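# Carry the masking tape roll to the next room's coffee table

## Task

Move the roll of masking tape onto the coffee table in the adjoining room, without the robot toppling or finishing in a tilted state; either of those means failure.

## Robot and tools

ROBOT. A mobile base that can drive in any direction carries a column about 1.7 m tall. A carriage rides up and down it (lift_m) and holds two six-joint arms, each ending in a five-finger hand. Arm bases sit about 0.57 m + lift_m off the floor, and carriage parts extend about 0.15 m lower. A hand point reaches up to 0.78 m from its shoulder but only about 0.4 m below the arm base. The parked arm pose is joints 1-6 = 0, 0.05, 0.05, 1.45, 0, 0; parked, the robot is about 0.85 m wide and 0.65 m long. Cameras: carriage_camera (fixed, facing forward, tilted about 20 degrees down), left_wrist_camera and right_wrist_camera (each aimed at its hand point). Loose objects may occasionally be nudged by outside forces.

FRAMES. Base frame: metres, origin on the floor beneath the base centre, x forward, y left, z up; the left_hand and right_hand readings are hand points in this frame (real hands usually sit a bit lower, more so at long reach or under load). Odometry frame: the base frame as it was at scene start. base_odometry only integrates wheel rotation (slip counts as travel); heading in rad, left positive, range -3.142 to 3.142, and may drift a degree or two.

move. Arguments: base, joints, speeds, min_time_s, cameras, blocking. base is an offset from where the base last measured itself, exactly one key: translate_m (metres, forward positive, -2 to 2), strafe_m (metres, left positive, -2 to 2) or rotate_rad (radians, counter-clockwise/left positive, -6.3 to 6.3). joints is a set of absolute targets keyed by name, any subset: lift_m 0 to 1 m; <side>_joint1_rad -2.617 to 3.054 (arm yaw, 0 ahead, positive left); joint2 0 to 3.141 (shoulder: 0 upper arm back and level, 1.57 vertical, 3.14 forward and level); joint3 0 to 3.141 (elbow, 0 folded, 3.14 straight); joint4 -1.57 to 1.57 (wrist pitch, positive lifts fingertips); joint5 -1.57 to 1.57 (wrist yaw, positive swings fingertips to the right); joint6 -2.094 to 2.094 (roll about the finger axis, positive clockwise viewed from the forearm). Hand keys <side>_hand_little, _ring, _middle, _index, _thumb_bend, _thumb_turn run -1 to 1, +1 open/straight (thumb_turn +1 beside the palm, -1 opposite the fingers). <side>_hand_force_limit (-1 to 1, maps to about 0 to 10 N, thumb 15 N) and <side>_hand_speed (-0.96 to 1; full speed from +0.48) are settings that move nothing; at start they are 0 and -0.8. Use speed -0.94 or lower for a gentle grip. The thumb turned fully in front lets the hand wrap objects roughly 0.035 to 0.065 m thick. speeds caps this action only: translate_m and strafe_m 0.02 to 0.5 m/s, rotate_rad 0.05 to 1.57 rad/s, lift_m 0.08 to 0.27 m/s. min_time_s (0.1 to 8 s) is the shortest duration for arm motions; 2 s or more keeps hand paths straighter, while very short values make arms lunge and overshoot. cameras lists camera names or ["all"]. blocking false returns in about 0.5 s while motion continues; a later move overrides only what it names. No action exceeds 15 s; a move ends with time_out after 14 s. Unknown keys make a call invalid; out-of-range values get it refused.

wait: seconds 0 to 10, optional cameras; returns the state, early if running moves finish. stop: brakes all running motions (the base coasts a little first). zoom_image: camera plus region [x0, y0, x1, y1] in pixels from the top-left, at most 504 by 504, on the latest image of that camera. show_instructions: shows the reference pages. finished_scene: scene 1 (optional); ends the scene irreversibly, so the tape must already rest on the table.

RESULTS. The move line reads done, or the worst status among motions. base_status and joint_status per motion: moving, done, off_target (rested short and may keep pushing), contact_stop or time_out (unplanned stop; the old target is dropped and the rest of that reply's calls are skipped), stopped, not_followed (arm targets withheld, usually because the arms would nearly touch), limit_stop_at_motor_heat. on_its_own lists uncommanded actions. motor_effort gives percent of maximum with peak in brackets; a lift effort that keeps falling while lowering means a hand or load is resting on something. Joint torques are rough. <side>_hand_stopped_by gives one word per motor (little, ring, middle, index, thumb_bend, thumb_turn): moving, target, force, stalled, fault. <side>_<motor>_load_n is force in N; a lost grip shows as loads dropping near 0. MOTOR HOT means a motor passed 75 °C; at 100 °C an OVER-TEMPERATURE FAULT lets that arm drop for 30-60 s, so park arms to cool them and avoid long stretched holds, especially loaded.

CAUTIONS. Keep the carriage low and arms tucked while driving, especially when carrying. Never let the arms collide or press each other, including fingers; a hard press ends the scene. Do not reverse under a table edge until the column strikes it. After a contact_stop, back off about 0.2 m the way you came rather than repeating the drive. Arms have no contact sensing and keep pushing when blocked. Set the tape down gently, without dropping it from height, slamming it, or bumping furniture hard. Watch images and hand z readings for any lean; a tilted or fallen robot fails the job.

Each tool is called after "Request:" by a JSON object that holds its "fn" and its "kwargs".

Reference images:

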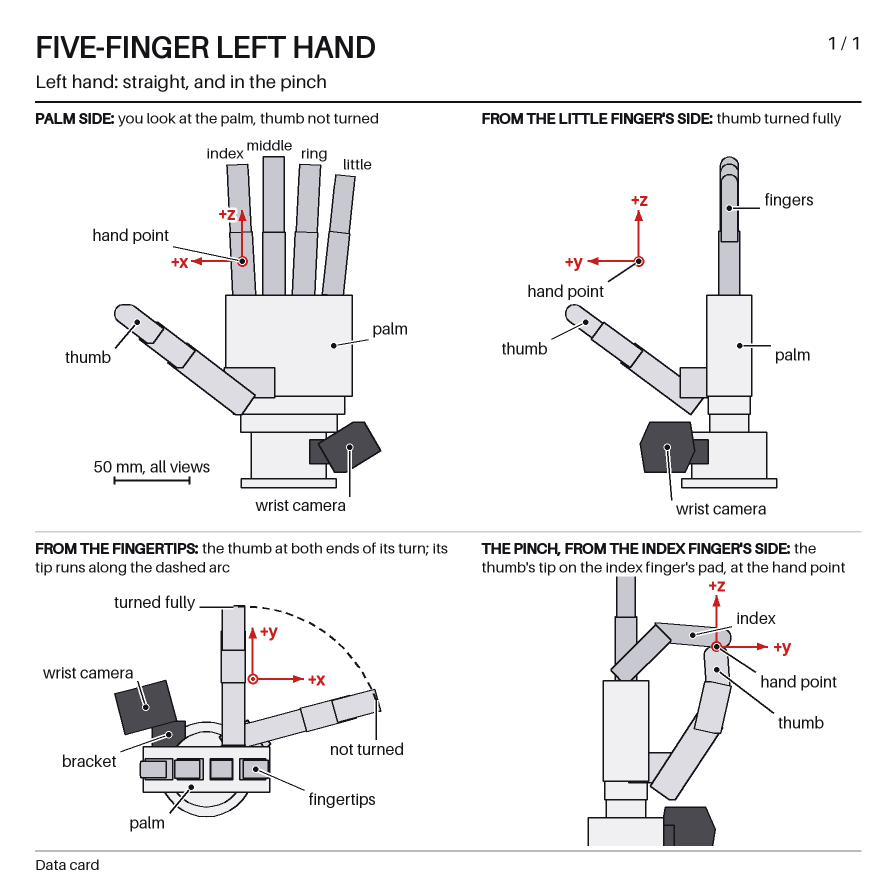

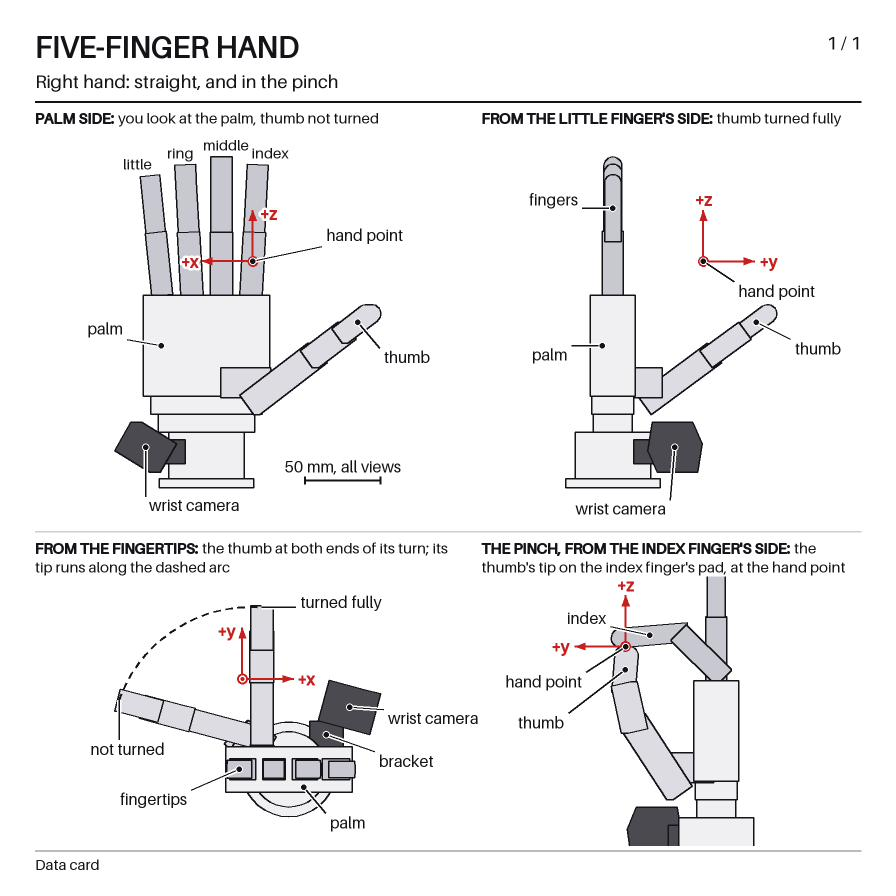

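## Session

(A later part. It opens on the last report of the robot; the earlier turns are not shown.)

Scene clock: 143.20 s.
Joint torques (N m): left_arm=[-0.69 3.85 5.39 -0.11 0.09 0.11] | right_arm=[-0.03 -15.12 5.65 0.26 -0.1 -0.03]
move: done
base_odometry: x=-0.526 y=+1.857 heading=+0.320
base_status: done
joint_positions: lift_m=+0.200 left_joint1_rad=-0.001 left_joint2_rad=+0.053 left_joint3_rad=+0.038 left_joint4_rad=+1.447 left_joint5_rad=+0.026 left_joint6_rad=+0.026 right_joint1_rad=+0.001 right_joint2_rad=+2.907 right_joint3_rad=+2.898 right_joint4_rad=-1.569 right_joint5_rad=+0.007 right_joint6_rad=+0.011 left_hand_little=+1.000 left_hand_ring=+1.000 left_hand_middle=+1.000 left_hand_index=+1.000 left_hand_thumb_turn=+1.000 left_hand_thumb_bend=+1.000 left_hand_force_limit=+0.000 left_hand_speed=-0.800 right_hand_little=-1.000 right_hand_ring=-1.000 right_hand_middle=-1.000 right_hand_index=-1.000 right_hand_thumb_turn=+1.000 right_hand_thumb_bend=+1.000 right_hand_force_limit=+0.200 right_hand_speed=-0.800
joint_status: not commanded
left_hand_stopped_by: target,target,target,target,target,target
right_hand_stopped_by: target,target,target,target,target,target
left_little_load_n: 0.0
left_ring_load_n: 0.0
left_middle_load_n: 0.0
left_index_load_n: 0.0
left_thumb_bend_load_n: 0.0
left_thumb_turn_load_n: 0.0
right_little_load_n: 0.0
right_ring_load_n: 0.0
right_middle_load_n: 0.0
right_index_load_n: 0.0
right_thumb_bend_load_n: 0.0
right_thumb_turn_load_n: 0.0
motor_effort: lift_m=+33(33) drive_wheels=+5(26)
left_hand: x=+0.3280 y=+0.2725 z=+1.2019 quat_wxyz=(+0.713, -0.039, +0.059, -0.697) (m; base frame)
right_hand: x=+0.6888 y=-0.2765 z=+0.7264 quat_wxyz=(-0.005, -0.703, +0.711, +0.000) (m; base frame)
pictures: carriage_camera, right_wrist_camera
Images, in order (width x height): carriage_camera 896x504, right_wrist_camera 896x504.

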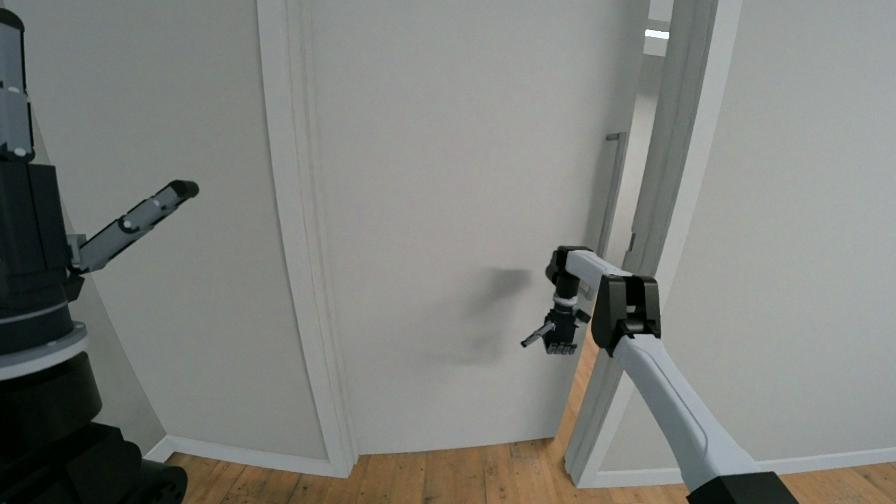

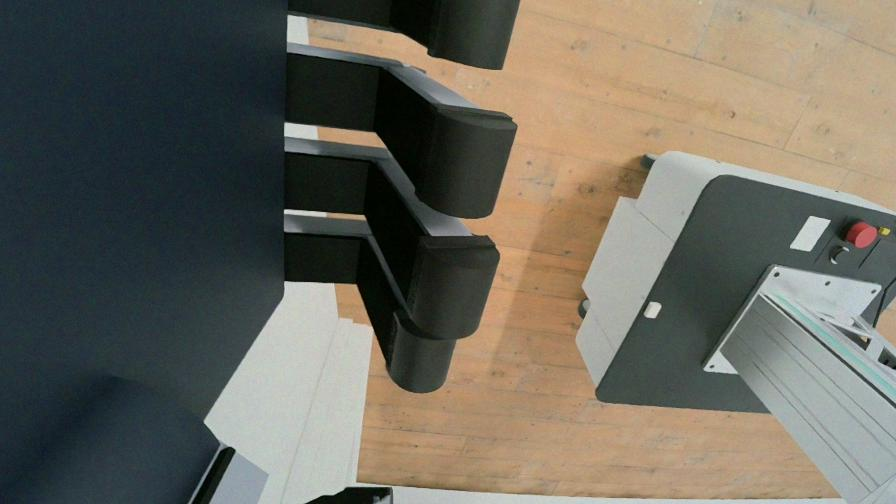

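Request:
{"fn": "move", "kwargs": {"base": {"translate_m": 0.36}, "speeds": {"translate_m": 0.12}, "cameras": ["carriage_camera", "right_wrist_camera"]}}

Scene clock: 151.30 s.
Joint torques (N m): left_arm=[-0.69 3.9 5.46 -0.16 0.06 0.11] | right_arm=[-0.09 -15.04 5.53 0.25 -0.09 -0.03]
move: done
base_odometry: x=-0.184 y=+1.971 heading=+0.320
base_status: done
joint_positions: lift_m=+0.200 left_joint1_rad=-0.001 left_joint2_rad=+0.053 left_joint3_rad=+0.038 left_joint4_rad=+1.447 left_joint5_rad=+0.027 left_joint6_rad=+0.026 right_joint1_rad=+0.001 right_joint2_rad=+2.906 right_joint3_rad=+2.898 right_joint4_rad=-1.572 right_joint5_rad=+0.007 right_joint6_rad=+0.011 left_hand_little=+1.000 left_hand_ring=+1.000 left_hand_middle=+1.000 left_hand_index=+1.000 left_hand_thumb_turn=+1.000 left_hand_thumb_bend=+1.000 left_hand_force_limit=+0.000 left_hand_speed=-0.800 right_hand_little=-1.000 right_hand_ring=-1.000 right_hand_middle=-1.000 right_hand_index=-1.000 right_hand_thumb_turn=+1.000 right_hand_thumb_bend=+1.000 right_hand_force_limit=+0.200 right_hand_speed=-0.800
joint_status: not commanded
left_hand_stopped_by: target,target,target,target,target,target
right_hand_stopped_by: target,target,target,target,target,target
left_little_load_n: 0.0
left_ring_load_n: 0.0
left_middle_load_n: 0.0
left_index_load_n: 0.0
left_thumb_bend_load_n: 0.0
left_thumb_turn_load_n: 0.0
right_little_load_n: 0.0
right_ring_load_n: 0.0
right_middle_load_n: 0.0
right_index_load_n: 0.0
right_thumb_bend_load_n: 0.0
right_thumb_turn_load_n: 0.0
motor_effort: lift_m=+32(33) drive_wheels=+0(14)
left_hand: x=+0.3278 y=+0.2724 z=+1.2020 quat_wxyz=(+0.713, -0.039, +0.059, -0.697) (m; base frame)
right_hand: x=+0.6882 y=-0.2764 z=+0.7269 quat_wxyz=(-0.006, -0.703, +0.711, +0.001) (m; base frame)
pictures: carriage_camera, right_wrist_camera
Images, in order (width x height): carriage_camera 896x504, right_wrist_camera 896x504.

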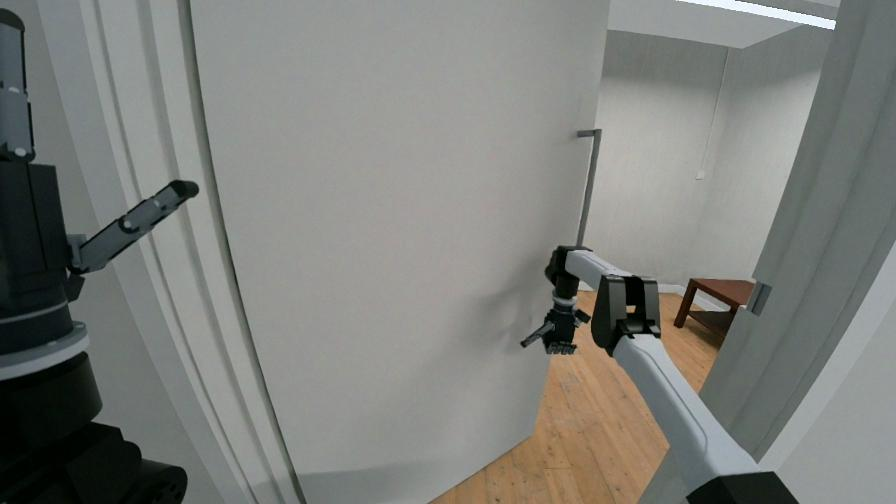

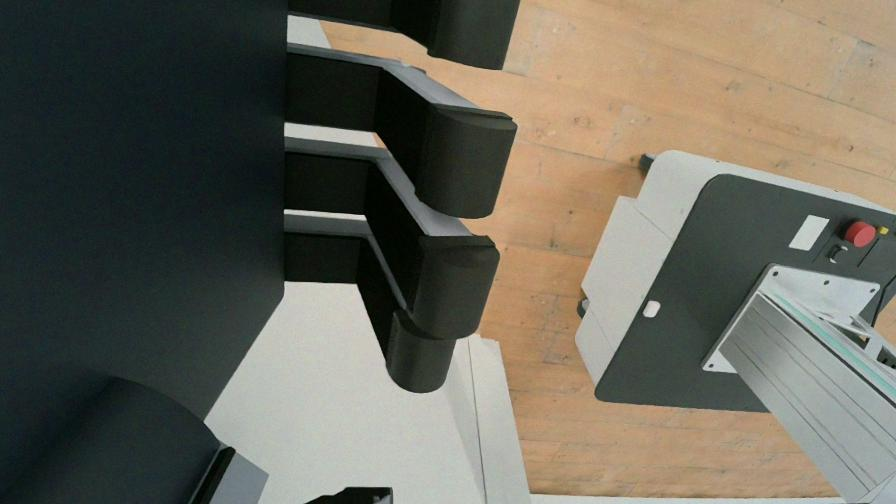

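Request:
{"fn": "move", "kwargs": {"joints": {"right_hand_thumb_turn": -1, "right_hand_speed": 0.3}}}

Request:
{"fn": "move", "kwargs": {"joints": {"right_joint1_rad": 0.6}, "min_time_s": 2.5, "cameras": ["carriage_camera"]}}

Request:
{"fn": "move", "kwargs": {"joints": {"right_joint4_rad": 0}, "min_time_s": 2.5, "cameras": ["carriage_camera"]}}

Scene clock: 153.47 s.
Joint torques (N m): left_arm=[-0.7 3.88 5.39 -0.11 0.06 0.11] | right_arm=[-0.08 -14.91 5.6 0.25 -0.08 -0.03]
move: done
base_odometry: x=-0.184 y=+1.971 heading=+0.320
base_status: not commanded
joint_positions: lift_m=+0.200 left_joint1_rad=-0.001 left_joint2_rad=+0.053 left_joint3_rad=+0.038 left_joint4_rad=+1.447 left_joint5_rad=+0.027 left_joint6_rad=+0.026 right_joint1_rad=+0.001 right_joint2_rad=+2.906 right_joint3_rad=+2.898 right_joint4_rad=-1.572 right_joint5_rad=+0.007 right_joint6_rad=+0.011 left_hand_little=+1.000 left_hand_ring=+1.000 left_hand_middle=+1.000 left_hand_index=+1.000 left_hand_thumb_turn=+1.000 left_hand_thumb_bend=+1.000 left_hand_force_limit=+0.000 left_hand_speed=-0.800 right_hand_little=-1.000 right_hand_ring=-1.000 right_hand_middle=-1.000 right_hand_index=-1.000 right_hand_thumb_turn=-1.000 right_hand_thumb_bend=+1.000 right_hand_force_limit=+0.200 right_hand_speed=+0.300
joint_status: all done
left_hand_stopped_by: target,target,target,target,target,target
right_hand_stopped_by: target,target,target,target,target,target
left_little_load_n: 0.0
left_ring_load_n: 0.0
left_middle_load_n: 0.0
left_index_load_n: 0.0
left_thumb_bend_load_n: 0.0
left_thumb_turn_load_n: 0.0
right_little_load_n: 0.0
right_ring_load_n: 0.0
right_middle_load_n: 0.0
right_index_load_n: 0.0
right_thumb_bend_load_n: 0.0
right_thumb_turn_load_n: 0.0
motor_effort: lift_m=+33(33) drive_wheels=+0(0)
left_hand: x=+0.3278 y=+0.2724 z=+1.2020 quat_wxyz=(+0.713, -0.039, +0.059, -0.697) (m; base frame)
right_hand: x=+0.6882 y=-0.2764 z=+0.7269 quat_wxyz=(-0.006, -0.703, +0.711, +0.001) (m; base frame)
pictures: none

Scene clock: 156.27 s.
Joint torques (N m): left_arm=[-0.7 3.88 5.39 -0.11 0.06 0.11] | right_arm=[0.34 -14.94 5.6 0.28 -0.02 -0.03]
move: done
base_odometry: x=-0.184 y=+1.971 heading=+0.320
base_status: not commanded
joint_positions: lift_m=+0.200 left_joint1_rad=-0.001 left_joint2_rad=+0.053 left_joint3_rad=+0.038 left_joint4_rad=+1.447 left_joint5_rad=+0.027 left_joint6_rad=+0.026 right_joint1_rad=+0.597 right_joint2_rad=+2.906 right_joint3_rad=+2.898 right_joint4_rad=-1.576 right_joint5_rad=+0.001 right_joint6_rad=+0.011 left_hand_little=+1.000 left_hand_ring=+1.000 left_hand_middle=+1.000 left_hand_index=+1.000 left_hand_thumb_turn=+1.000 left_hand_thumb_bend=+1.000 left_hand_force_limit=+0.000 left_hand_speed=-0.800 right_hand_little=-1.000 right_hand_ring=-1.000 right_hand_middle=-1.000 right_hand_index=-1.000 right_hand_thumb_turn=-1.000 right_hand_thumb_bend=+1.000 right_hand_force_limit=+0.200 right_hand_speed=+0.300
joint_status: all done
left_hand_stopped_by: target,target,target,target,target,target
right_hand_stopped_by: target,target,target,target,target,target
left_little_load_n: 0.0
left_ring_load_n: -0.5
left_middle_load_n: 0.0
left_index_load_n: 0.0
left_thumb_bend_load_n: 0.0
left_thumb_turn_load_n: 0.0
right_little_load_n: 0.0
right_ring_load_n: 0.0
right_middle_load_n: 0.0
right_index_load_n: 0.0
right_thumb_bend_load_n: 0.0
right_thumb_turn_load_n: 0.0
motor_effort: lift_m=+33(33) drive_wheels=+4(4)
left_hand: x=+0.3278 y=+0.2724 z=+1.2020 quat_wxyz=(+0.713, -0.039, +0.059, -0.697) (m; base frame)
right_hand: x=+0.5903 y=-0.0231 z=+0.7273 quat_wxyz=(-0.006, -0.881, +0.473, +0.002) (m; base frame)
pictures: carriage_camera
Images, in order (width x height): carriage_camera 896x504.

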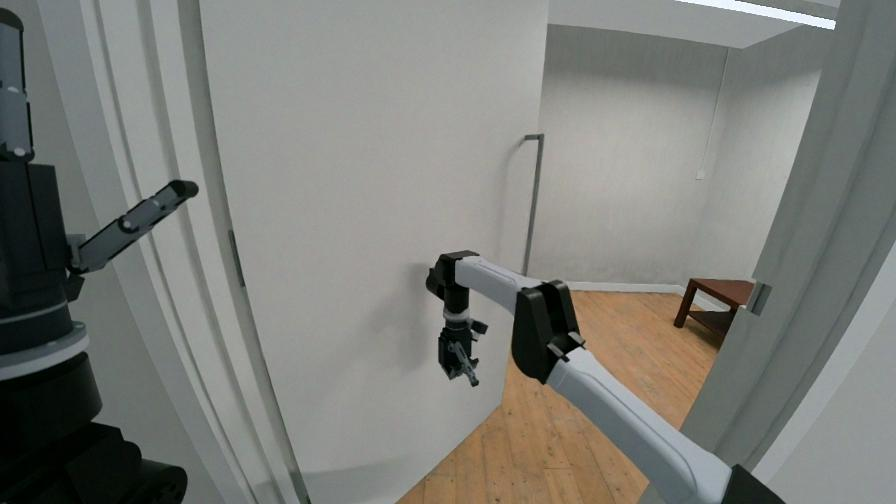

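Scene clock: 159.17 s.
Joint torques (N m): left_arm=[-0.7 3.89 5.42 -0.11 0.06 0.11] | right_arm=[0.65 -20.08 9.5 1.99 -0.06 0.25]
move: done
base_odometry: x=-0.184 y=+1.971 heading=+0.320
base_status: not commanded
joint_positions: lift_m=+0.200 left_joint1_rad=-0.001 left_joint2_rad=+0.053 left_joint3_rad=+0.038 left_joint4_rad=+1.447 left_joint5_rad=+0.027 left_joint6_rad=+0.026 right_joint1_rad=+0.593 right_joint2_rad=+2.941 right_joint3_rad=+2.877 right_joint4_rad=-0.022 right_joint5_rad=+0.005 right_joint6_rad=-0.013 left_hand_little=+1.000 left_hand_ring=+1.000 left_hand_middle=+1.000 left_hand_index=+1.000 left_hand_thumb_turn=+1.000 left_hand_thumb_bend=+1.000 left_hand_force_limit=+0.000 left_hand_speed=-0.800 right_hand_little=-1.000 right_hand_ring=-1.000 right_hand_middle=-1.000 right_hand_index=-1.000 right_hand_thumb_turn=-1.000 right_hand_thumb_bend=+1.000 right_hand_force_limit=+0.200 right_hand_speed=+0.300
joint_status: all done
left_hand_stopped_by: target,target,target,target,target,target
right_hand_stopped_by: target,target,target,target,target,target
left_little_load_n: 0.0
left_ring_load_n: 0.0
left_middle_load_n: 0.0
left_index_load_n: 0.0
left_thumb_bend_load_n: 0.0
left_thumb_turn_load_n: 0.0
right_little_load_n: 0.0
right_ring_load_n: 0.0
right_middle_load_n: 0.0
right_index_load_n: 0.0
right_thumb_bend_load_n: 0.0
right_thumb_turn_load_n: 0.5
motor_effort: lift_m=+32(33) drive_wheels=+5(5)
left_hand: x=+0.3278 y=+0.2724 z=+1.2020 quat_wxyz=(+0.713, -0.039, +0.059, -0.697) (m; base frame)
right_hand: x=+0.8666 y=+0.1582 z=+0.8889 quat_wxyz=(+0.594, -0.652, +0.343, -0.323) (m; base frame)
pictures: carriage_camera
Images, in order (width x height): carriage_camera 896x504.

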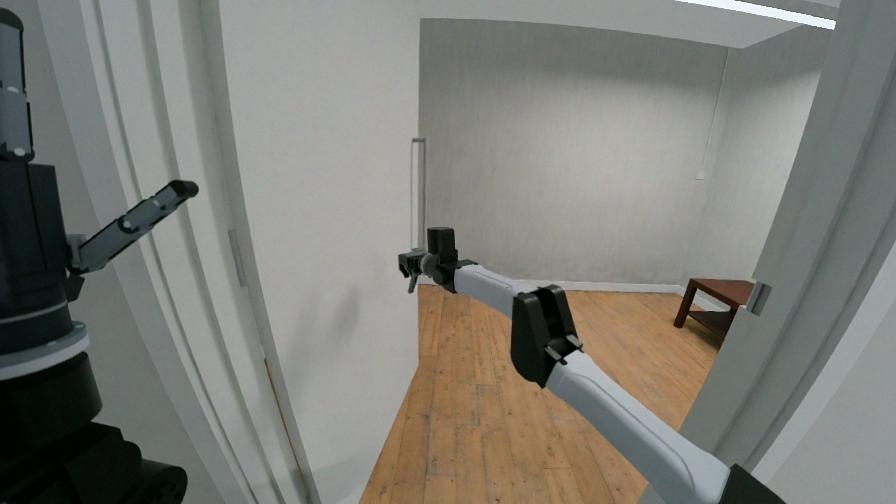

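Request:
{"fn": "move", "kwargs": {"joints": {"right_joint1_rad": 0.9}, "min_time_s": 2, "cameras": ["carriage_camera", "right_wrist_camera"]}}

Scene clock: 161.83 s.
Joint torques (N m): left_arm=[-0.69 3.9 5.39 -0.12 0.06 0.11] | right_arm=[0.59 -20.07 9.46 1.97 -0.06 0.24]
move: done
base_odometry: x=-0.184 y=+1.971 heading=+0.320
base_status: not commanded
joint_positions: lift_m=+0.200 left_joint1_rad=-0.001 left_joint2_rad=+0.053 left_joint3_rad=+0.038 left_joint4_rad=+1.447 left_joint5_rad=+0.027 left_joint6_rad=+0.026 right_joint1_rad=+0.894 right_joint2_rad=+2.941 right_joint3_rad=+2.877 right_joint4_rad=-0.021 right_joint5_rad=+0.005 right_joint6_rad=-0.013 left_hand_little=+1.000 left_hand_ring=+1.000 left_hand_middle=+1.000 left_hand_index=+1.000 left_hand_thumb_turn=+1.000 left_hand_thumb_bend=+1.000 left_hand_force_limit=+0.000 left_hand_speed=-0.800 right_hand_little=-1.000 right_hand_ring=-1.000 right_hand_middle=-1.000 right_hand_index=-1.000 right_hand_thumb_turn=-1.000 right_hand_thumb_bend=+1.000 right_hand_force_limit=+0.200 right_hand_speed=+0.300
joint_status: all done
left_hand_stopped_by: target,target,target,target,target,target
right_hand_stopped_by: target,target,target,target,target,target
left_little_load_n: 0.0
left_ring_load_n: 0.0
left_middle_load_n: 0.0
left_index_load_n: 0.0
left_thumb_bend_load_n: 0.0
left_thumb_turn_load_n: 0.0
right_little_load_n: 0.0
right_ring_load_n: 0.0
right_middle_load_n: 0.0
right_index_load_n: 0.0
right_thumb_bend_load_n: 0.0
right_thumb_turn_load_n: 0.0
motor_effort: lift_m=+33(33) drive_wheels=+5(5)
left_hand: x=+0.3278 y=+0.2724 z=+1.2020 quat_wxyz=(+0.713, -0.039, +0.059, -0.697) (m; base frame)
right_hand: x=+0.7001 y=+0.3266 z=+0.8892 quat_wxyz=(+0.636, -0.696, +0.242, -0.230) (m; base frame)
pictures: carriage_camera, right_wrist_camera
Images, in order (width x height): carriage_camera 896x504, right_wrist_camera 896x504.

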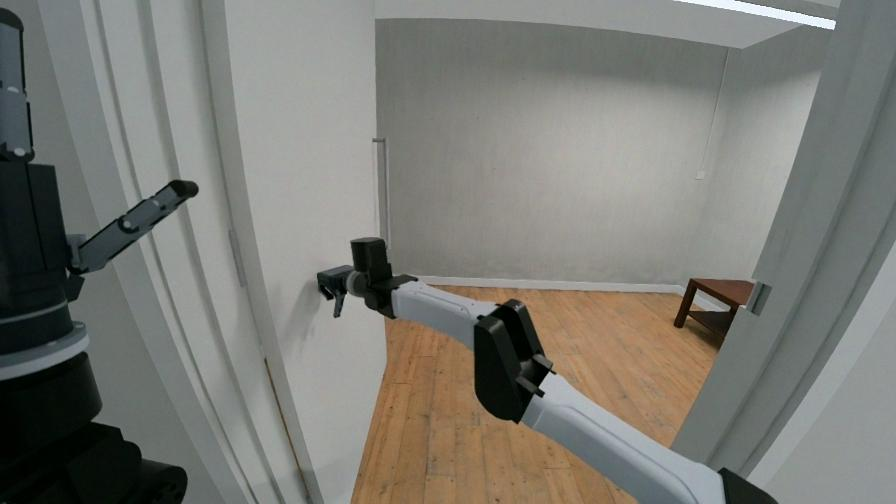

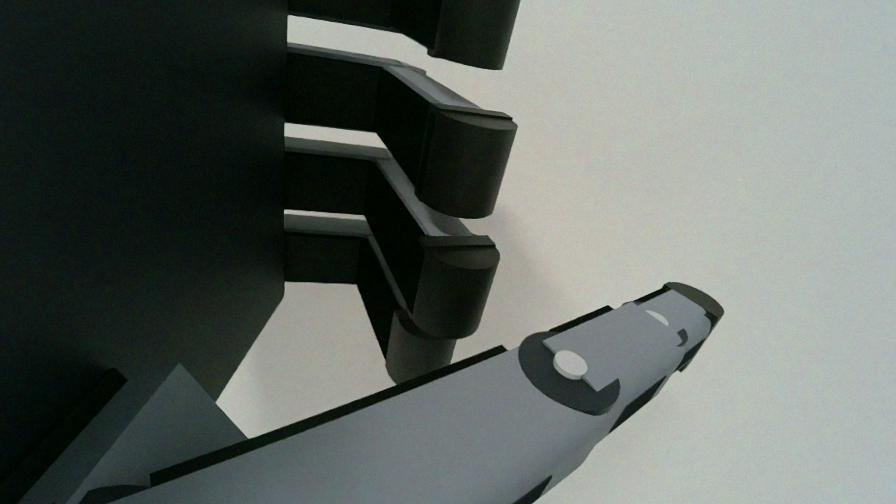

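Request:
{"fn": "move", "kwargs": {"joints": {"right_joint1_rad": 0}, "min_time_s": 2}}

Request:
{"fn": "move", "kwargs": {"base": {"translate_m": -0.5}, "speeds": {"translate_m": 0.3}, "cameras": ["carriage_camera"]}}

Request:
{"fn": "move", "kwargs": {"base": {"rotate_rad": 3.14}, "speeds": {"rotate_rad": 1.0}, "joints": {"right_joint1_rad": 0, "right_joint2_rad": 0.05, "right_joint3_rad": 0.05, "right_joint4_rad": 1.45, "right_joint5_rad": 0, "right_joint6_rad": 0, "right_hand_little": 1, "right_hand_ring": 1, "right_hand_middle": 1, "right_hand_index": 1, "right_hand_thumb_turn": 1}, "cameras": ["carriage_camera"]}}

Request:
{"fn": "move", "kwargs": {"base": {"strafe_m": 1.77}, "speeds": {"strafe_m": 0.4}, "cameras": ["carriage_camera"]}}

Scene clock: 170.00 s.
Joint torques (N m): left_arm=[-0.72 3.89 5.39 -0.11 0.06 0.11] | right_arm=[0.06 -20.1 9.47 1.97 -0.03 0.23]
move: done
base_odometry: x=-0.184 y=+1.971 heading=+0.320
base_status: not commanded
joint_positions: lift_m=+0.200 left_joint1_rad=-0.001 left_joint2_rad=+0.053 left_joint3_rad=+0.038 left_joint4_rad=+1.447 left_joint5_rad=+0.027 left_joint6_rad=+0.026 right_joint1_rad=+0.000 right_joint2_rad=+2.941 right_joint3_rad=+2.877 right_joint4_rad=-0.020 right_joint5_rad=+0.004 right_joint6_rad=-0.012 left_hand_little=+1.000 left_hand_ring=+1.000 left_hand_middle=+1.000 left_hand_index=+1.000 left_hand_thumb_turn=+1.000 left_hand_thumb_bend=+1.000 left_hand_force_limit=+0.000 left_hand_speed=-0.800 right_hand_little=-1.000 right_hand_ring=-1.000 right_hand_middle=-1.000 right_hand_index=-1.000 right_hand_thumb_turn=-1.000 right_hand_thumb_bend=+1.000 right_hand_force_limit=+0.200 right_hand_speed=+0.300
joint_status: all done
left_hand_stopped_by: target,target,target,target,target,target
right_hand_stopped_by: target,target,target,target,target,target
left_little_load_n: 0.0
left_ring_load_n: 0.0
left_middle_load_n: 0.0
left_index_load_n: 0.0
left_thumb_bend_load_n: 0.0
left_thumb_turn_load_n: 0.0
right_little_load_n: 0.0
right_ring_load_n: 0.0
right_middle_load_n: 0.0
right_index_load_n: 0.0
right_thumb_bend_load_n: 0.0
right_thumb_turn_load_n: 0.0
motor_effort: lift_m=+33(33) drive_wheels=+5(5)
left_hand: x=+0.3278 y=+0.2724 z=+1.2020 quat_wxyz=(+0.713, -0.039, +0.059, -0.697) (m; base frame)
right_hand: x=+1.0178 y=-0.2779 z=+0.8894 quat_wxyz=(+0.474, -0.523, +0.518, -0.483) (m; base frame)
pictures: none

Scene clock: 173.17 s.
Joint torques (N m): left_arm=[-0.7 3.84 5.48 -0.11 0.06 0.11] | right_arm=[0.03 -20.01 9.39 1.87 -0.05 0.24]
move: done
base_odometry: x=-0.659 y=+1.814 heading=+0.320
base_status: done
joint_positions: lift_m=+0.200 left_joint1_rad=-0.001 left_joint2_rad=+0.053 left_joint3_rad=+0.038 left_joint4_rad=+1.445 left_joint5_rad=+0.027 left_joint6_rad=+0.026 right_joint1_rad=+0.000 right_joint2_rad=+2.941 right_joint3_rad=+2.877 right_joint4_rad=-0.012 right_joint5_rad=+0.004 right_joint6_rad=-0.012 left_hand_little=+1.000 left_hand_ring=+1.000 left_hand_middle=+1.000 left_hand_index=+1.000 left_hand_thumb_turn=+1.000 left_hand_thumb_bend=+1.000 left_hand_force_limit=+0.000 left_hand_speed=-0.800 right_hand_little=-1.000 right_hand_ring=-1.000 right_hand_middle=-1.000 right_hand_index=-1.000 right_hand_thumb_turn=-1.000 right_hand_thumb_bend=+1.000 right_hand_force_limit=+0.200 right_hand_speed=+0.300
joint_status: not commanded
left_hand_stopped_by: target,target,target,target,target,target
right_hand_stopped_by: target,target,target,target,target,target
left_little_load_n: 0.0
left_ring_load_n: 0.0
left_middle_load_n: 0.0
left_index_load_n: 0.0
left_thumb_bend_load_n: 0.0
left_thumb_turn_load_n: 0.0
right_little_load_n: 0.0
right_ring_load_n: 0.0
right_middle_load_n: 0.0
right_index_load_n: 0.0
right_thumb_bend_load_n: 0.0
right_thumb_turn_load_n: 0.0
motor_effort: lift_m=+33(33) drive_wheels=+1(16)
left_hand: x=+0.3283 y=+0.2724 z=+1.2018 quat_wxyz=(+0.713, -0.039, +0.059, -0.697) (m; base frame)
right_hand: x=+1.0184 y=-0.2779 z=+0.8915 quat_wxyz=(+0.477, -0.521, +0.516, -0.485) (m; base frame)
pictures: carriage_camera
Images, in order (width x height): carriage_camera 896x504.

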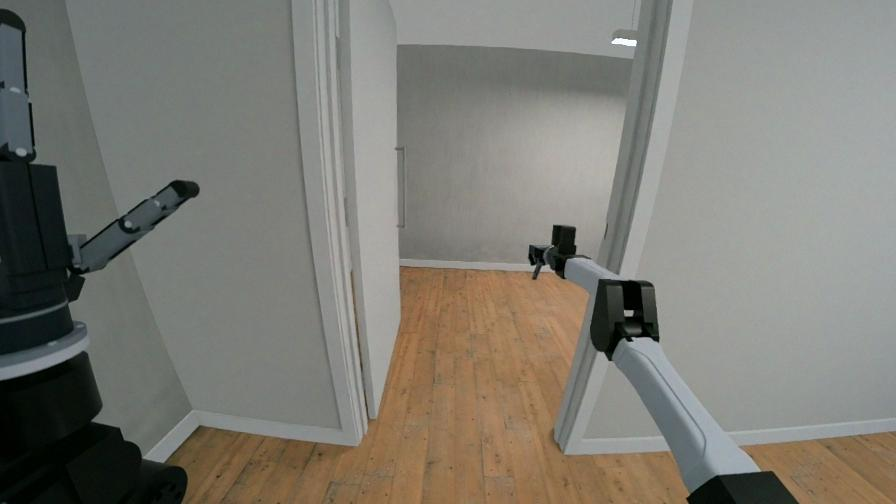

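Scene clock: 177.87 s.
Joint torques (N m): left_arm=[-0.69 3.86 5.39 -0.08 0.06 0.11] | right_arm=[-0.03 2.74 4.81 0.15 -0.03 0.24]
move: done
base_odometry: x=-0.659 y=+1.814 heading=-2.824
base_status: done
joint_positions: lift_m=+0.200 left_joint1_rad=-0.001 left_joint2_rad=+0.053 left_joint3_rad=+0.038 left_joint4_rad=+1.445 left_joint5_rad=+0.027 left_joint6_rad=+0.026 right_joint1_rad=+0.000 right_joint2_rad=+0.056 right_joint3_rad=+0.055 right_joint4_rad=+1.437 right_joint5_rad=+0.002 right_joint6_rad=-0.012 left_hand_little=+1.000 left_hand_ring=+1.000 left_hand_middle=+1.000 left_hand_index=+1.000 left_hand_thumb_turn=+1.000 left_hand_thumb_bend=+1.000 left_hand_force_limit=+0.000 left_hand_speed=-0.800 right_hand_little=+1.000 right_hand_ring=+1.000 right_hand_middle=+1.000 right_hand_index=+1.000 right_hand_thumb_turn=+1.000 right_hand_thumb_bend=+1.000 right_hand_force_limit=+0.200 right_hand_speed=+0.300
joint_status: all done
left_hand_stopped_by: target,target,target,target,target,target
right_hand_stopped_by: target,target,target,target,target,target
left_little_load_n: 0.0
left_ring_load_n: 0.0
left_middle_load_n: 0.0
left_index_load_n: 0.0
left_thumb_bend_load_n: 0.0
left_thumb_turn_load_n: 0.0
right_little_load_n: -0.5
right_ring_load_n: 0.0
right_middle_load_n: 0.0
right_index_load_n: 0.0
right_thumb_bend_load_n: 0.0
right_thumb_turn_load_n: 0.0
motor_effort: lift_m=+32(33) drive_wheels=+8(14)
left_hand: x=+0.3284 y=+0.2724 z=+1.2018 quat_wxyz=(+0.713, -0.039, +0.059, -0.697) (m; base frame)
right_hand: x=+0.3259 y=-0.2772 z=+1.2076 quat_wxyz=(+0.702, -0.047, +0.048, -0.709) (m; base frame)
pictures: carriage_camera
Images, in order (width x height): carriage_camera 896x504.

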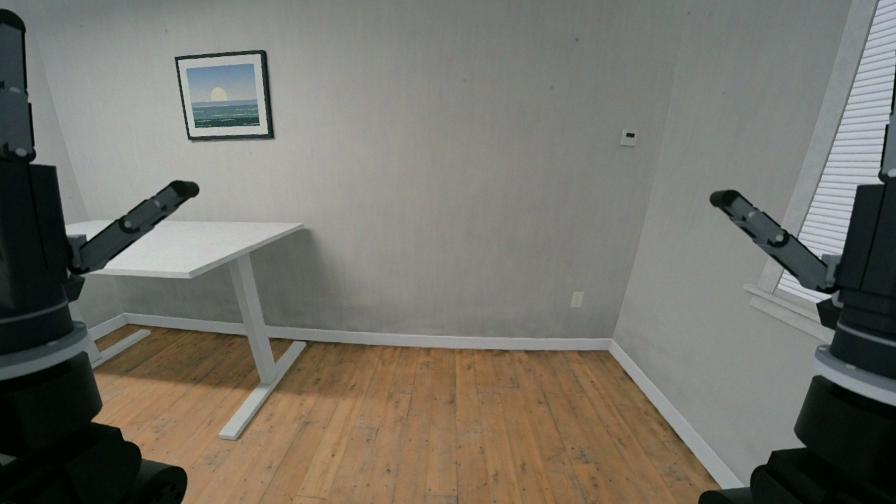

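Scene clock: 184.20 s.
Joint torques (N m): left_arm=[-0.68 3.88 5.41 -0.08 0.07 0.11] | right_arm=[-0.02 2.77 4.75 0.16 -0.03 0.23]
move: done
base_odometry: x=-0.102 y=+0.134 heading=-2.822
base_status: done
joint_positions: lift_m=+0.200 left_joint1_rad=-0.001 left_joint2_rad=+0.053 left_joint3_rad=+0.038 left_joint4_rad=+1.445 left_joint5_rad=+0.027 left_joint6_rad=+0.026 right_joint1_rad=+0.000 right_joint2_rad=+0.056 right_joint3_rad=+0.055 right_joint4_rad=+1.440 right_joint5_rad=+0.002 right_joint6_rad=-0.012 left_hand_little=+1.000 left_hand_ring=+1.000 left_hand_middle=+1.000 left_hand_index=+1.000 left_hand_thumb_turn=+1.000 left_hand_thumb_bend=+1.000 left_hand_force_limit=+0.000 left_hand_speed=-0.800 right_hand_little=+1.000 right_hand_ring=+1.000 right_hand_middle=+1.000 right_hand_index=+1.000 right_hand_thumb_turn=+1.000 right_hand_thumb_bend=+1.000 right_hand_force_limit=+0.200 right_hand_speed=+0.300
joint_status: not commanded
left_hand_stopped_by: target,target,target,target,target,target
right_hand_stopped_by: target,target,target,target,target,target
left_little_load_n: 0.0
left_ring_load_n: 0.0
left_middle_load_n: 0.0
left_index_load_n: 0.0
left_thumb_bend_load_n: 0.5
left_thumb_turn_load_n: 0.0
right_little_load_n: 0.0
right_ring_load_n: 0.0
right_middle_load_n: 0.0
right_index_load_n: 0.0
right_thumb_bend_load_n: 0.0
right_thumb_turn_load_n: 0.5
motor_effort: lift_m=+32(32) drive_wheels=-5(20)
left_hand: x=+0.3284 y=+0.2724 z=+1.2018 quat_wxyz=(+0.713, -0.039, +0.059, -0.697) (m; base frame)
right_hand: x=+0.3252 y=-0.2772 z=+1.2078 quat_wxyz=(+0.702, -0.046, +0.047, -0.710) (m; base frame)
pictures: carriage_camera
Images, in order (width x height): carriage_camera 896x504.

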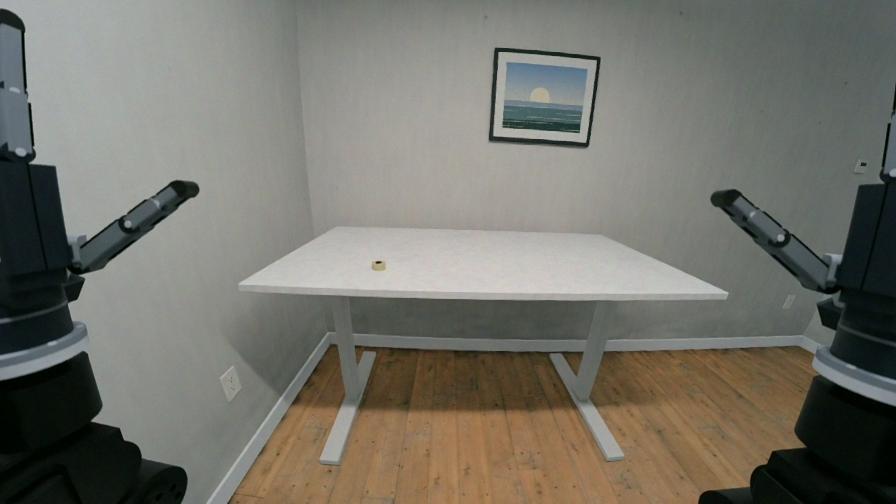

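Request:
{"fn": "move", "kwargs": {"base": {"translate_m": 0.2}, "speeds": {"translate_m": 0.2}, "joints": {"lift_m": 0.35, "left_joint1_rad": 0, "left_joint2_rad": 2.3, "left_joint3_rad": 2.1, "left_joint4_rad": -0.46, "left_joint5_rad": 0, "left_joint6_rad": 0, "left_hand_thumb_turn": -1, "left_hand_speed": 0.3}, "cameras": ["carriage_camera", "left_wrist_camera"]}}

Scene clock: 188.37 s.
Joint torques (N m): left_arm=[-0.58 -12.12 8.73 1.97 -0.06 0.03] | right_arm=[-0.02 3.26 5.07 0.11 -0.02 0.24]
move: done
base_odometry: x=-0.292 y=+0.070 heading=-2.821
base_status: done
joint_positions: lift_m=+0.350 left_joint1_rad=-0.001 left_joint2_rad=+2.291 left_joint3_rad=+2.073 left_joint4_rad=-0.455 left_joint5_rad=+0.015 left_joint6_rad=+0.007 right_joint1_rad=+0.000 right_joint2_rad=+0.051 right_joint3_rad=+0.052 right_joint4_rad=+1.446 right_joint5_rad=+0.002 right_joint6_rad=-0.012 left_hand_little=+1.000 left_hand_ring=+1.000 left_hand_middle=+1.000 left_hand_index=+1.000 left_hand_thumb_turn=-1.000 left_hand_thumb_bend=+1.000 left_hand_force_limit=+0.000 left_hand_speed=+0.300 right_hand_little=+1.000 right_hand_ring=+1.000 right_hand_middle=+1.000 right_hand_index=+1.000 right_hand_thumb_turn=+1.000 right_hand_thumb_bend=+1.000 right_hand_force_limit=+0.200 right_hand_speed=+0.300
joint_status: all done
left_hand_stopped_by: target,target,target,target,target,target
right_hand_stopped_by: target,target,target,target,target,target
left_little_load_n: -0.5
left_ring_load_n: 0.0
left_middle_load_n: 0.0
left_index_load_n: 0.0
left_thumb_bend_load_n: 0.0
left_thumb_turn_load_n: 0.0
right_little_load_n: 0.0
right_ring_load_n: 0.0
right_middle_load_n: 0.0
right_index_load_n: 0.0
right_thumb_bend_load_n: 0.0
right_thumb_turn_load_n: 0.0
motor_effort: lift_m=+32(41) drive_wheels=-2(13)
left_hand: x=+0.8465 y=+0.2728 z=+1.0153 quat_wxyz=(+0.303, -0.632, +0.642, -0.311) (m; base frame)
right_hand: x=+0.3231 y=-0.2772 z=+1.3576 quat_wxyz=(+0.702, -0.043, +0.045, -0.710) (m; base frame)
pictures: carriage_camera, left_wrist_camera
Images, in order (width x height): carriage_camera 896x504, left_wrist_camera 896x504.

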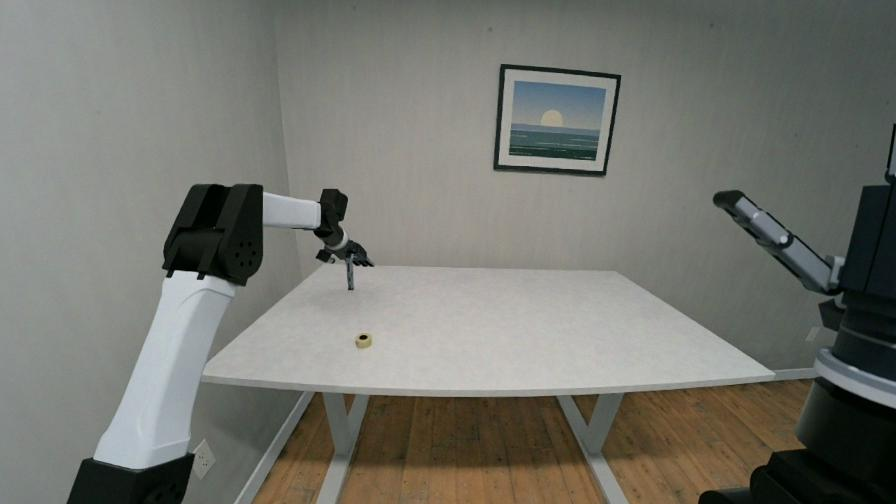

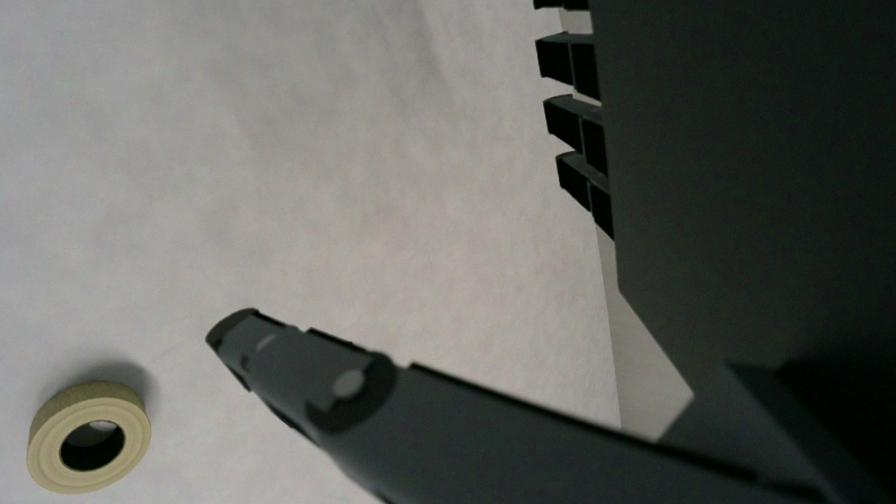

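Request:
{"fn": "move", "kwargs": {"joints": {"lift_m": 0.28}, "cameras": ["carriage_camera", "left_wrist_camera"]}}

Scene clock: 193.47 s.
Joint torques (N m): left_arm=[-0.59 -12.71 7.77 2.12 -0.05 0.04] | right_arm=[-0.03 3.26 5.11 0.1 -0.02 0.24]
move: done
base_odometry: x=-0.292 y=+0.070 heading=-2.821
base_status: not commanded
joint_positions: lift_m=+0.280 left_joint1_rad=-0.001 left_joint2_rad=+2.296 left_joint3_rad=+2.084 left_joint4_rad=-0.471 left_joint5_rad=+0.014 left_joint6_rad=+0.007 right_joint1_rad=+0.000 right_joint2_rad=+0.051 right_joint3_rad=+0.052 right_joint4_rad=+1.446 right_joint5_rad=+0.002 right_joint6_rad=-0.012 left_hand_little=+1.000 left_hand_ring=+1.000 left_hand_middle=+1.000 left_hand_index=+1.000 left_hand_thumb_turn=-1.000 left_hand_thumb_bend=+1.000 left_hand_force_limit=+0.000 left_hand_speed=+0.300 right_hand_little=+1.000 right_hand_ring=+1.000 right_hand_middle=+1.000 right_hand_index=+1.000 right_hand_thumb_turn=+1.000 right_hand_thumb_bend=+1.000 right_hand_force_limit=+0.200 right_hand_speed=+0.300
joint_status: all done
left_hand_stopped_by: target,target,target,target,target,target
right_hand_stopped_by: target,target,target,target,target,target
left_little_load_n: 0.0
left_ring_load_n: 0.0
left_middle_load_n: 0.0
left_index_load_n: 0.0
left_thumb_bend_load_n: 0.0
left_thumb_turn_load_n: 0.0
right_little_load_n: 0.0
right_ring_load_n: 0.0
right_middle_load_n: 0.0
right_index_load_n: 0.0
right_thumb_bend_load_n: 0.0
right_thumb_turn_load_n: 0.0
motor_effort: lift_m=+34(38) drive_wheels=-2(7)
left_hand: x=+0.8452 y=+0.2730 z=+0.9439 quat_wxyz=(+0.300, -0.634, +0.643, -0.307) (m; base frame)
right_hand: x=+0.3231 y=-0.2772 z=+1.2874 quat_wxyz=(+0.702, -0.043, +0.045, -0.710) (m; base frame)
pictures: carriage_camera, left_wrist_camera
Images, in order (width x height): carriage_camera 896x504, left_wrist_camera 896x504.

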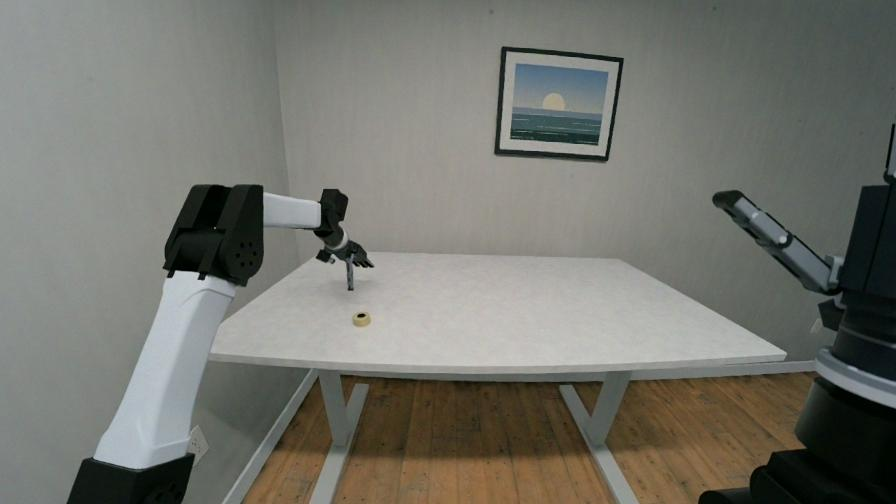

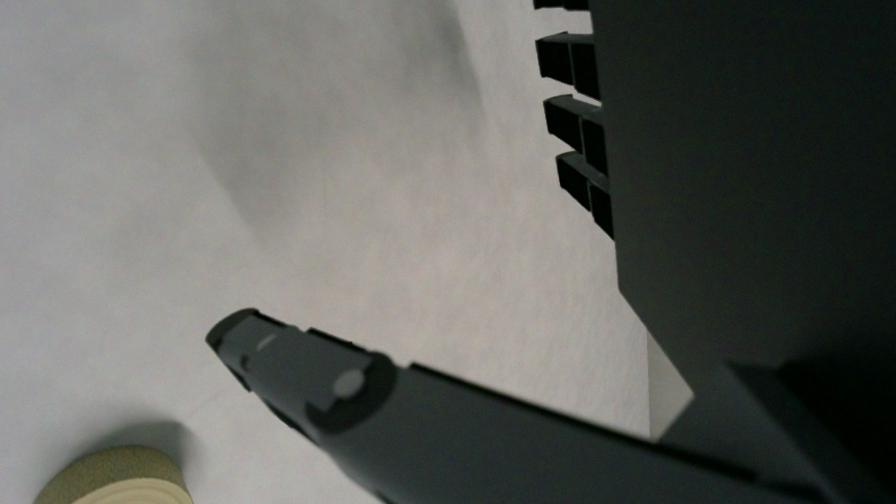

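Request:
{"fn": "zoom_image", "kwargs": {"camera": "carriage_camera", "region": [300, 180, 420, 340]}}

Scaled by 3.150 from the camera's 896x504 image, which has a finer 1280x720 frame.

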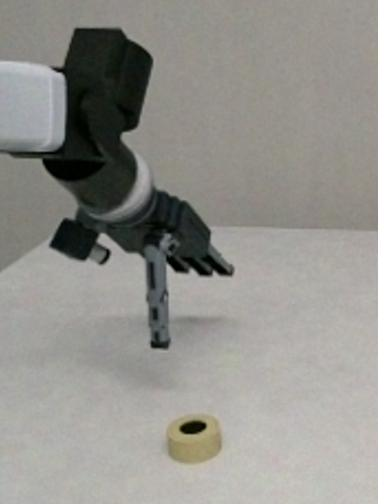

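Request:
{"fn": "move", "kwargs": {"base": {"translate_m": -0.05}, "speeds": {"translate_m": 0.1}, "cameras": ["carriage_camera", "left_wrist_camera"]}}

Scene clock: 199.30 s.
Joint torques (N m): left_arm=[-0.58 -12.71 7.76 2.1 -0.05 0.04] | right_arm=[-0.01 3.3 5.05 0.07 -0.01 0.24]
move: done
base_odometry: x=-0.244 y=+0.086 heading=-2.821
base_status: done
joint_positions: lift_m=+0.280 left_joint1_rad=-0.001 left_joint2_rad=+2.296 left_joint3_rad=+2.084 left_joint4_rad=-0.468 left_joint5_rad=+0.013 left_joint6_rad=+0.007 right_joint1_rad=+0.000 right_joint2_rad=+0.051 right_joint3_rad=+0.052 right_joint4_rad=+1.446 right_joint5_rad=+0.002 right_joint6_rad=-0.012 left_hand_little=+1.000 left_hand_ring=+1.000 left_hand_middle=+1.000 left_hand_index=+1.000 left_hand_thumb_turn=-1.000 left_hand_thumb_bend=+1.000 left_hand_force_limit=+0.000 left_hand_speed=+0.300 right_hand_little=+1.000 right_hand_ring=+1.000 right_hand_middle=+1.000 right_hand_index=+1.000 right_hand_thumb_turn=+1.000 right_hand_thumb_bend=+1.000 right_hand_force_limit=+0.200 right_hand_speed=+0.300
joint_status: not commanded
left_hand_stopped_by: target,target,target,target,target,target
right_hand_stopped_by: target,target,target,target,target,target
left_little_load_n: 0.0
left_ring_load_n: -0.5
left_middle_load_n: 0.0
left_index_load_n: 0.0
left_thumb_bend_load_n: 0.0
left_thumb_turn_load_n: 0.0
right_little_load_n: 0.0
right_ring_load_n: 0.0
right_middle_load_n: 0.0
right_index_load_n: 0.0
right_thumb_bend_load_n: 0.0
right_thumb_turn_load_n: 0.0
motor_effort: lift_m=+34(34) drive_wheels=+3(9)
left_hand: x=+0.8458 y=+0.2732 z=+0.9443 quat_wxyz=(+0.301, -0.634, +0.643, -0.308) (m; base frame)
right_hand: x=+0.3229 y=-0.2772 z=+1.2875 quat_wxyz=(+0.702, -0.043, +0.044, -0.710) (m; base frame)
pictures: carriage_camera, left_wrist_camera
Images, in order (width x height): carriage_camera 896x504, left_wrist_camera 896x504.

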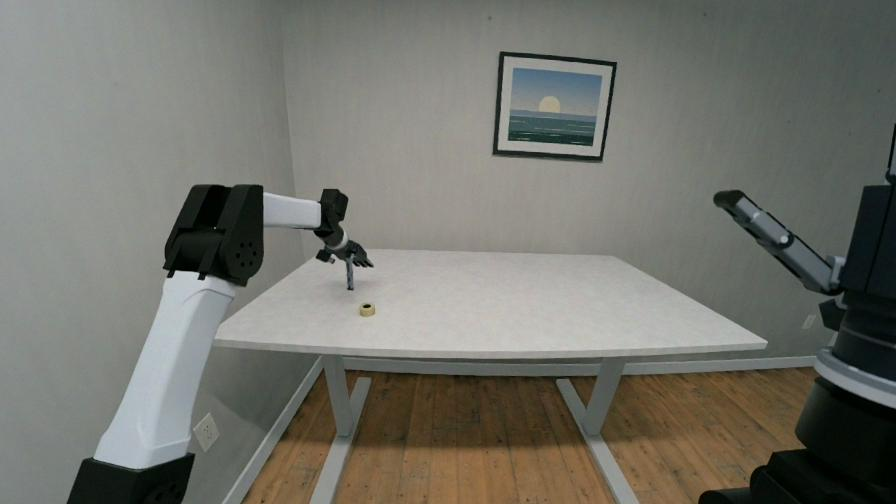

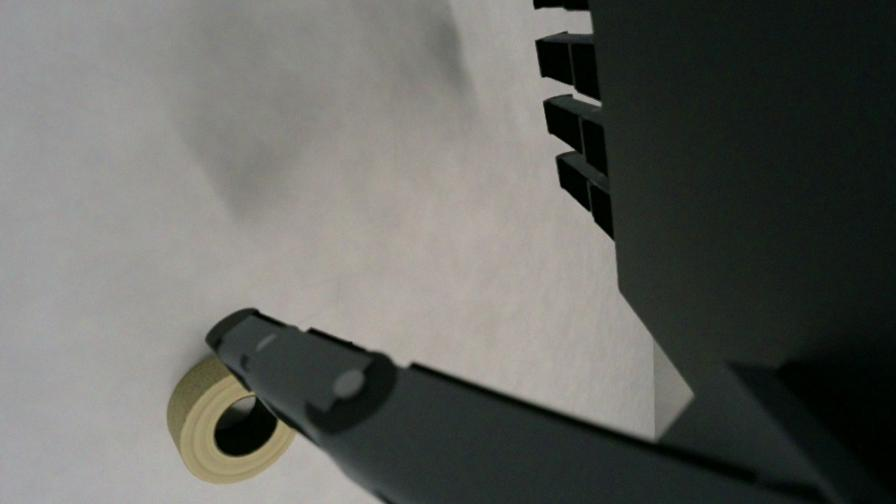

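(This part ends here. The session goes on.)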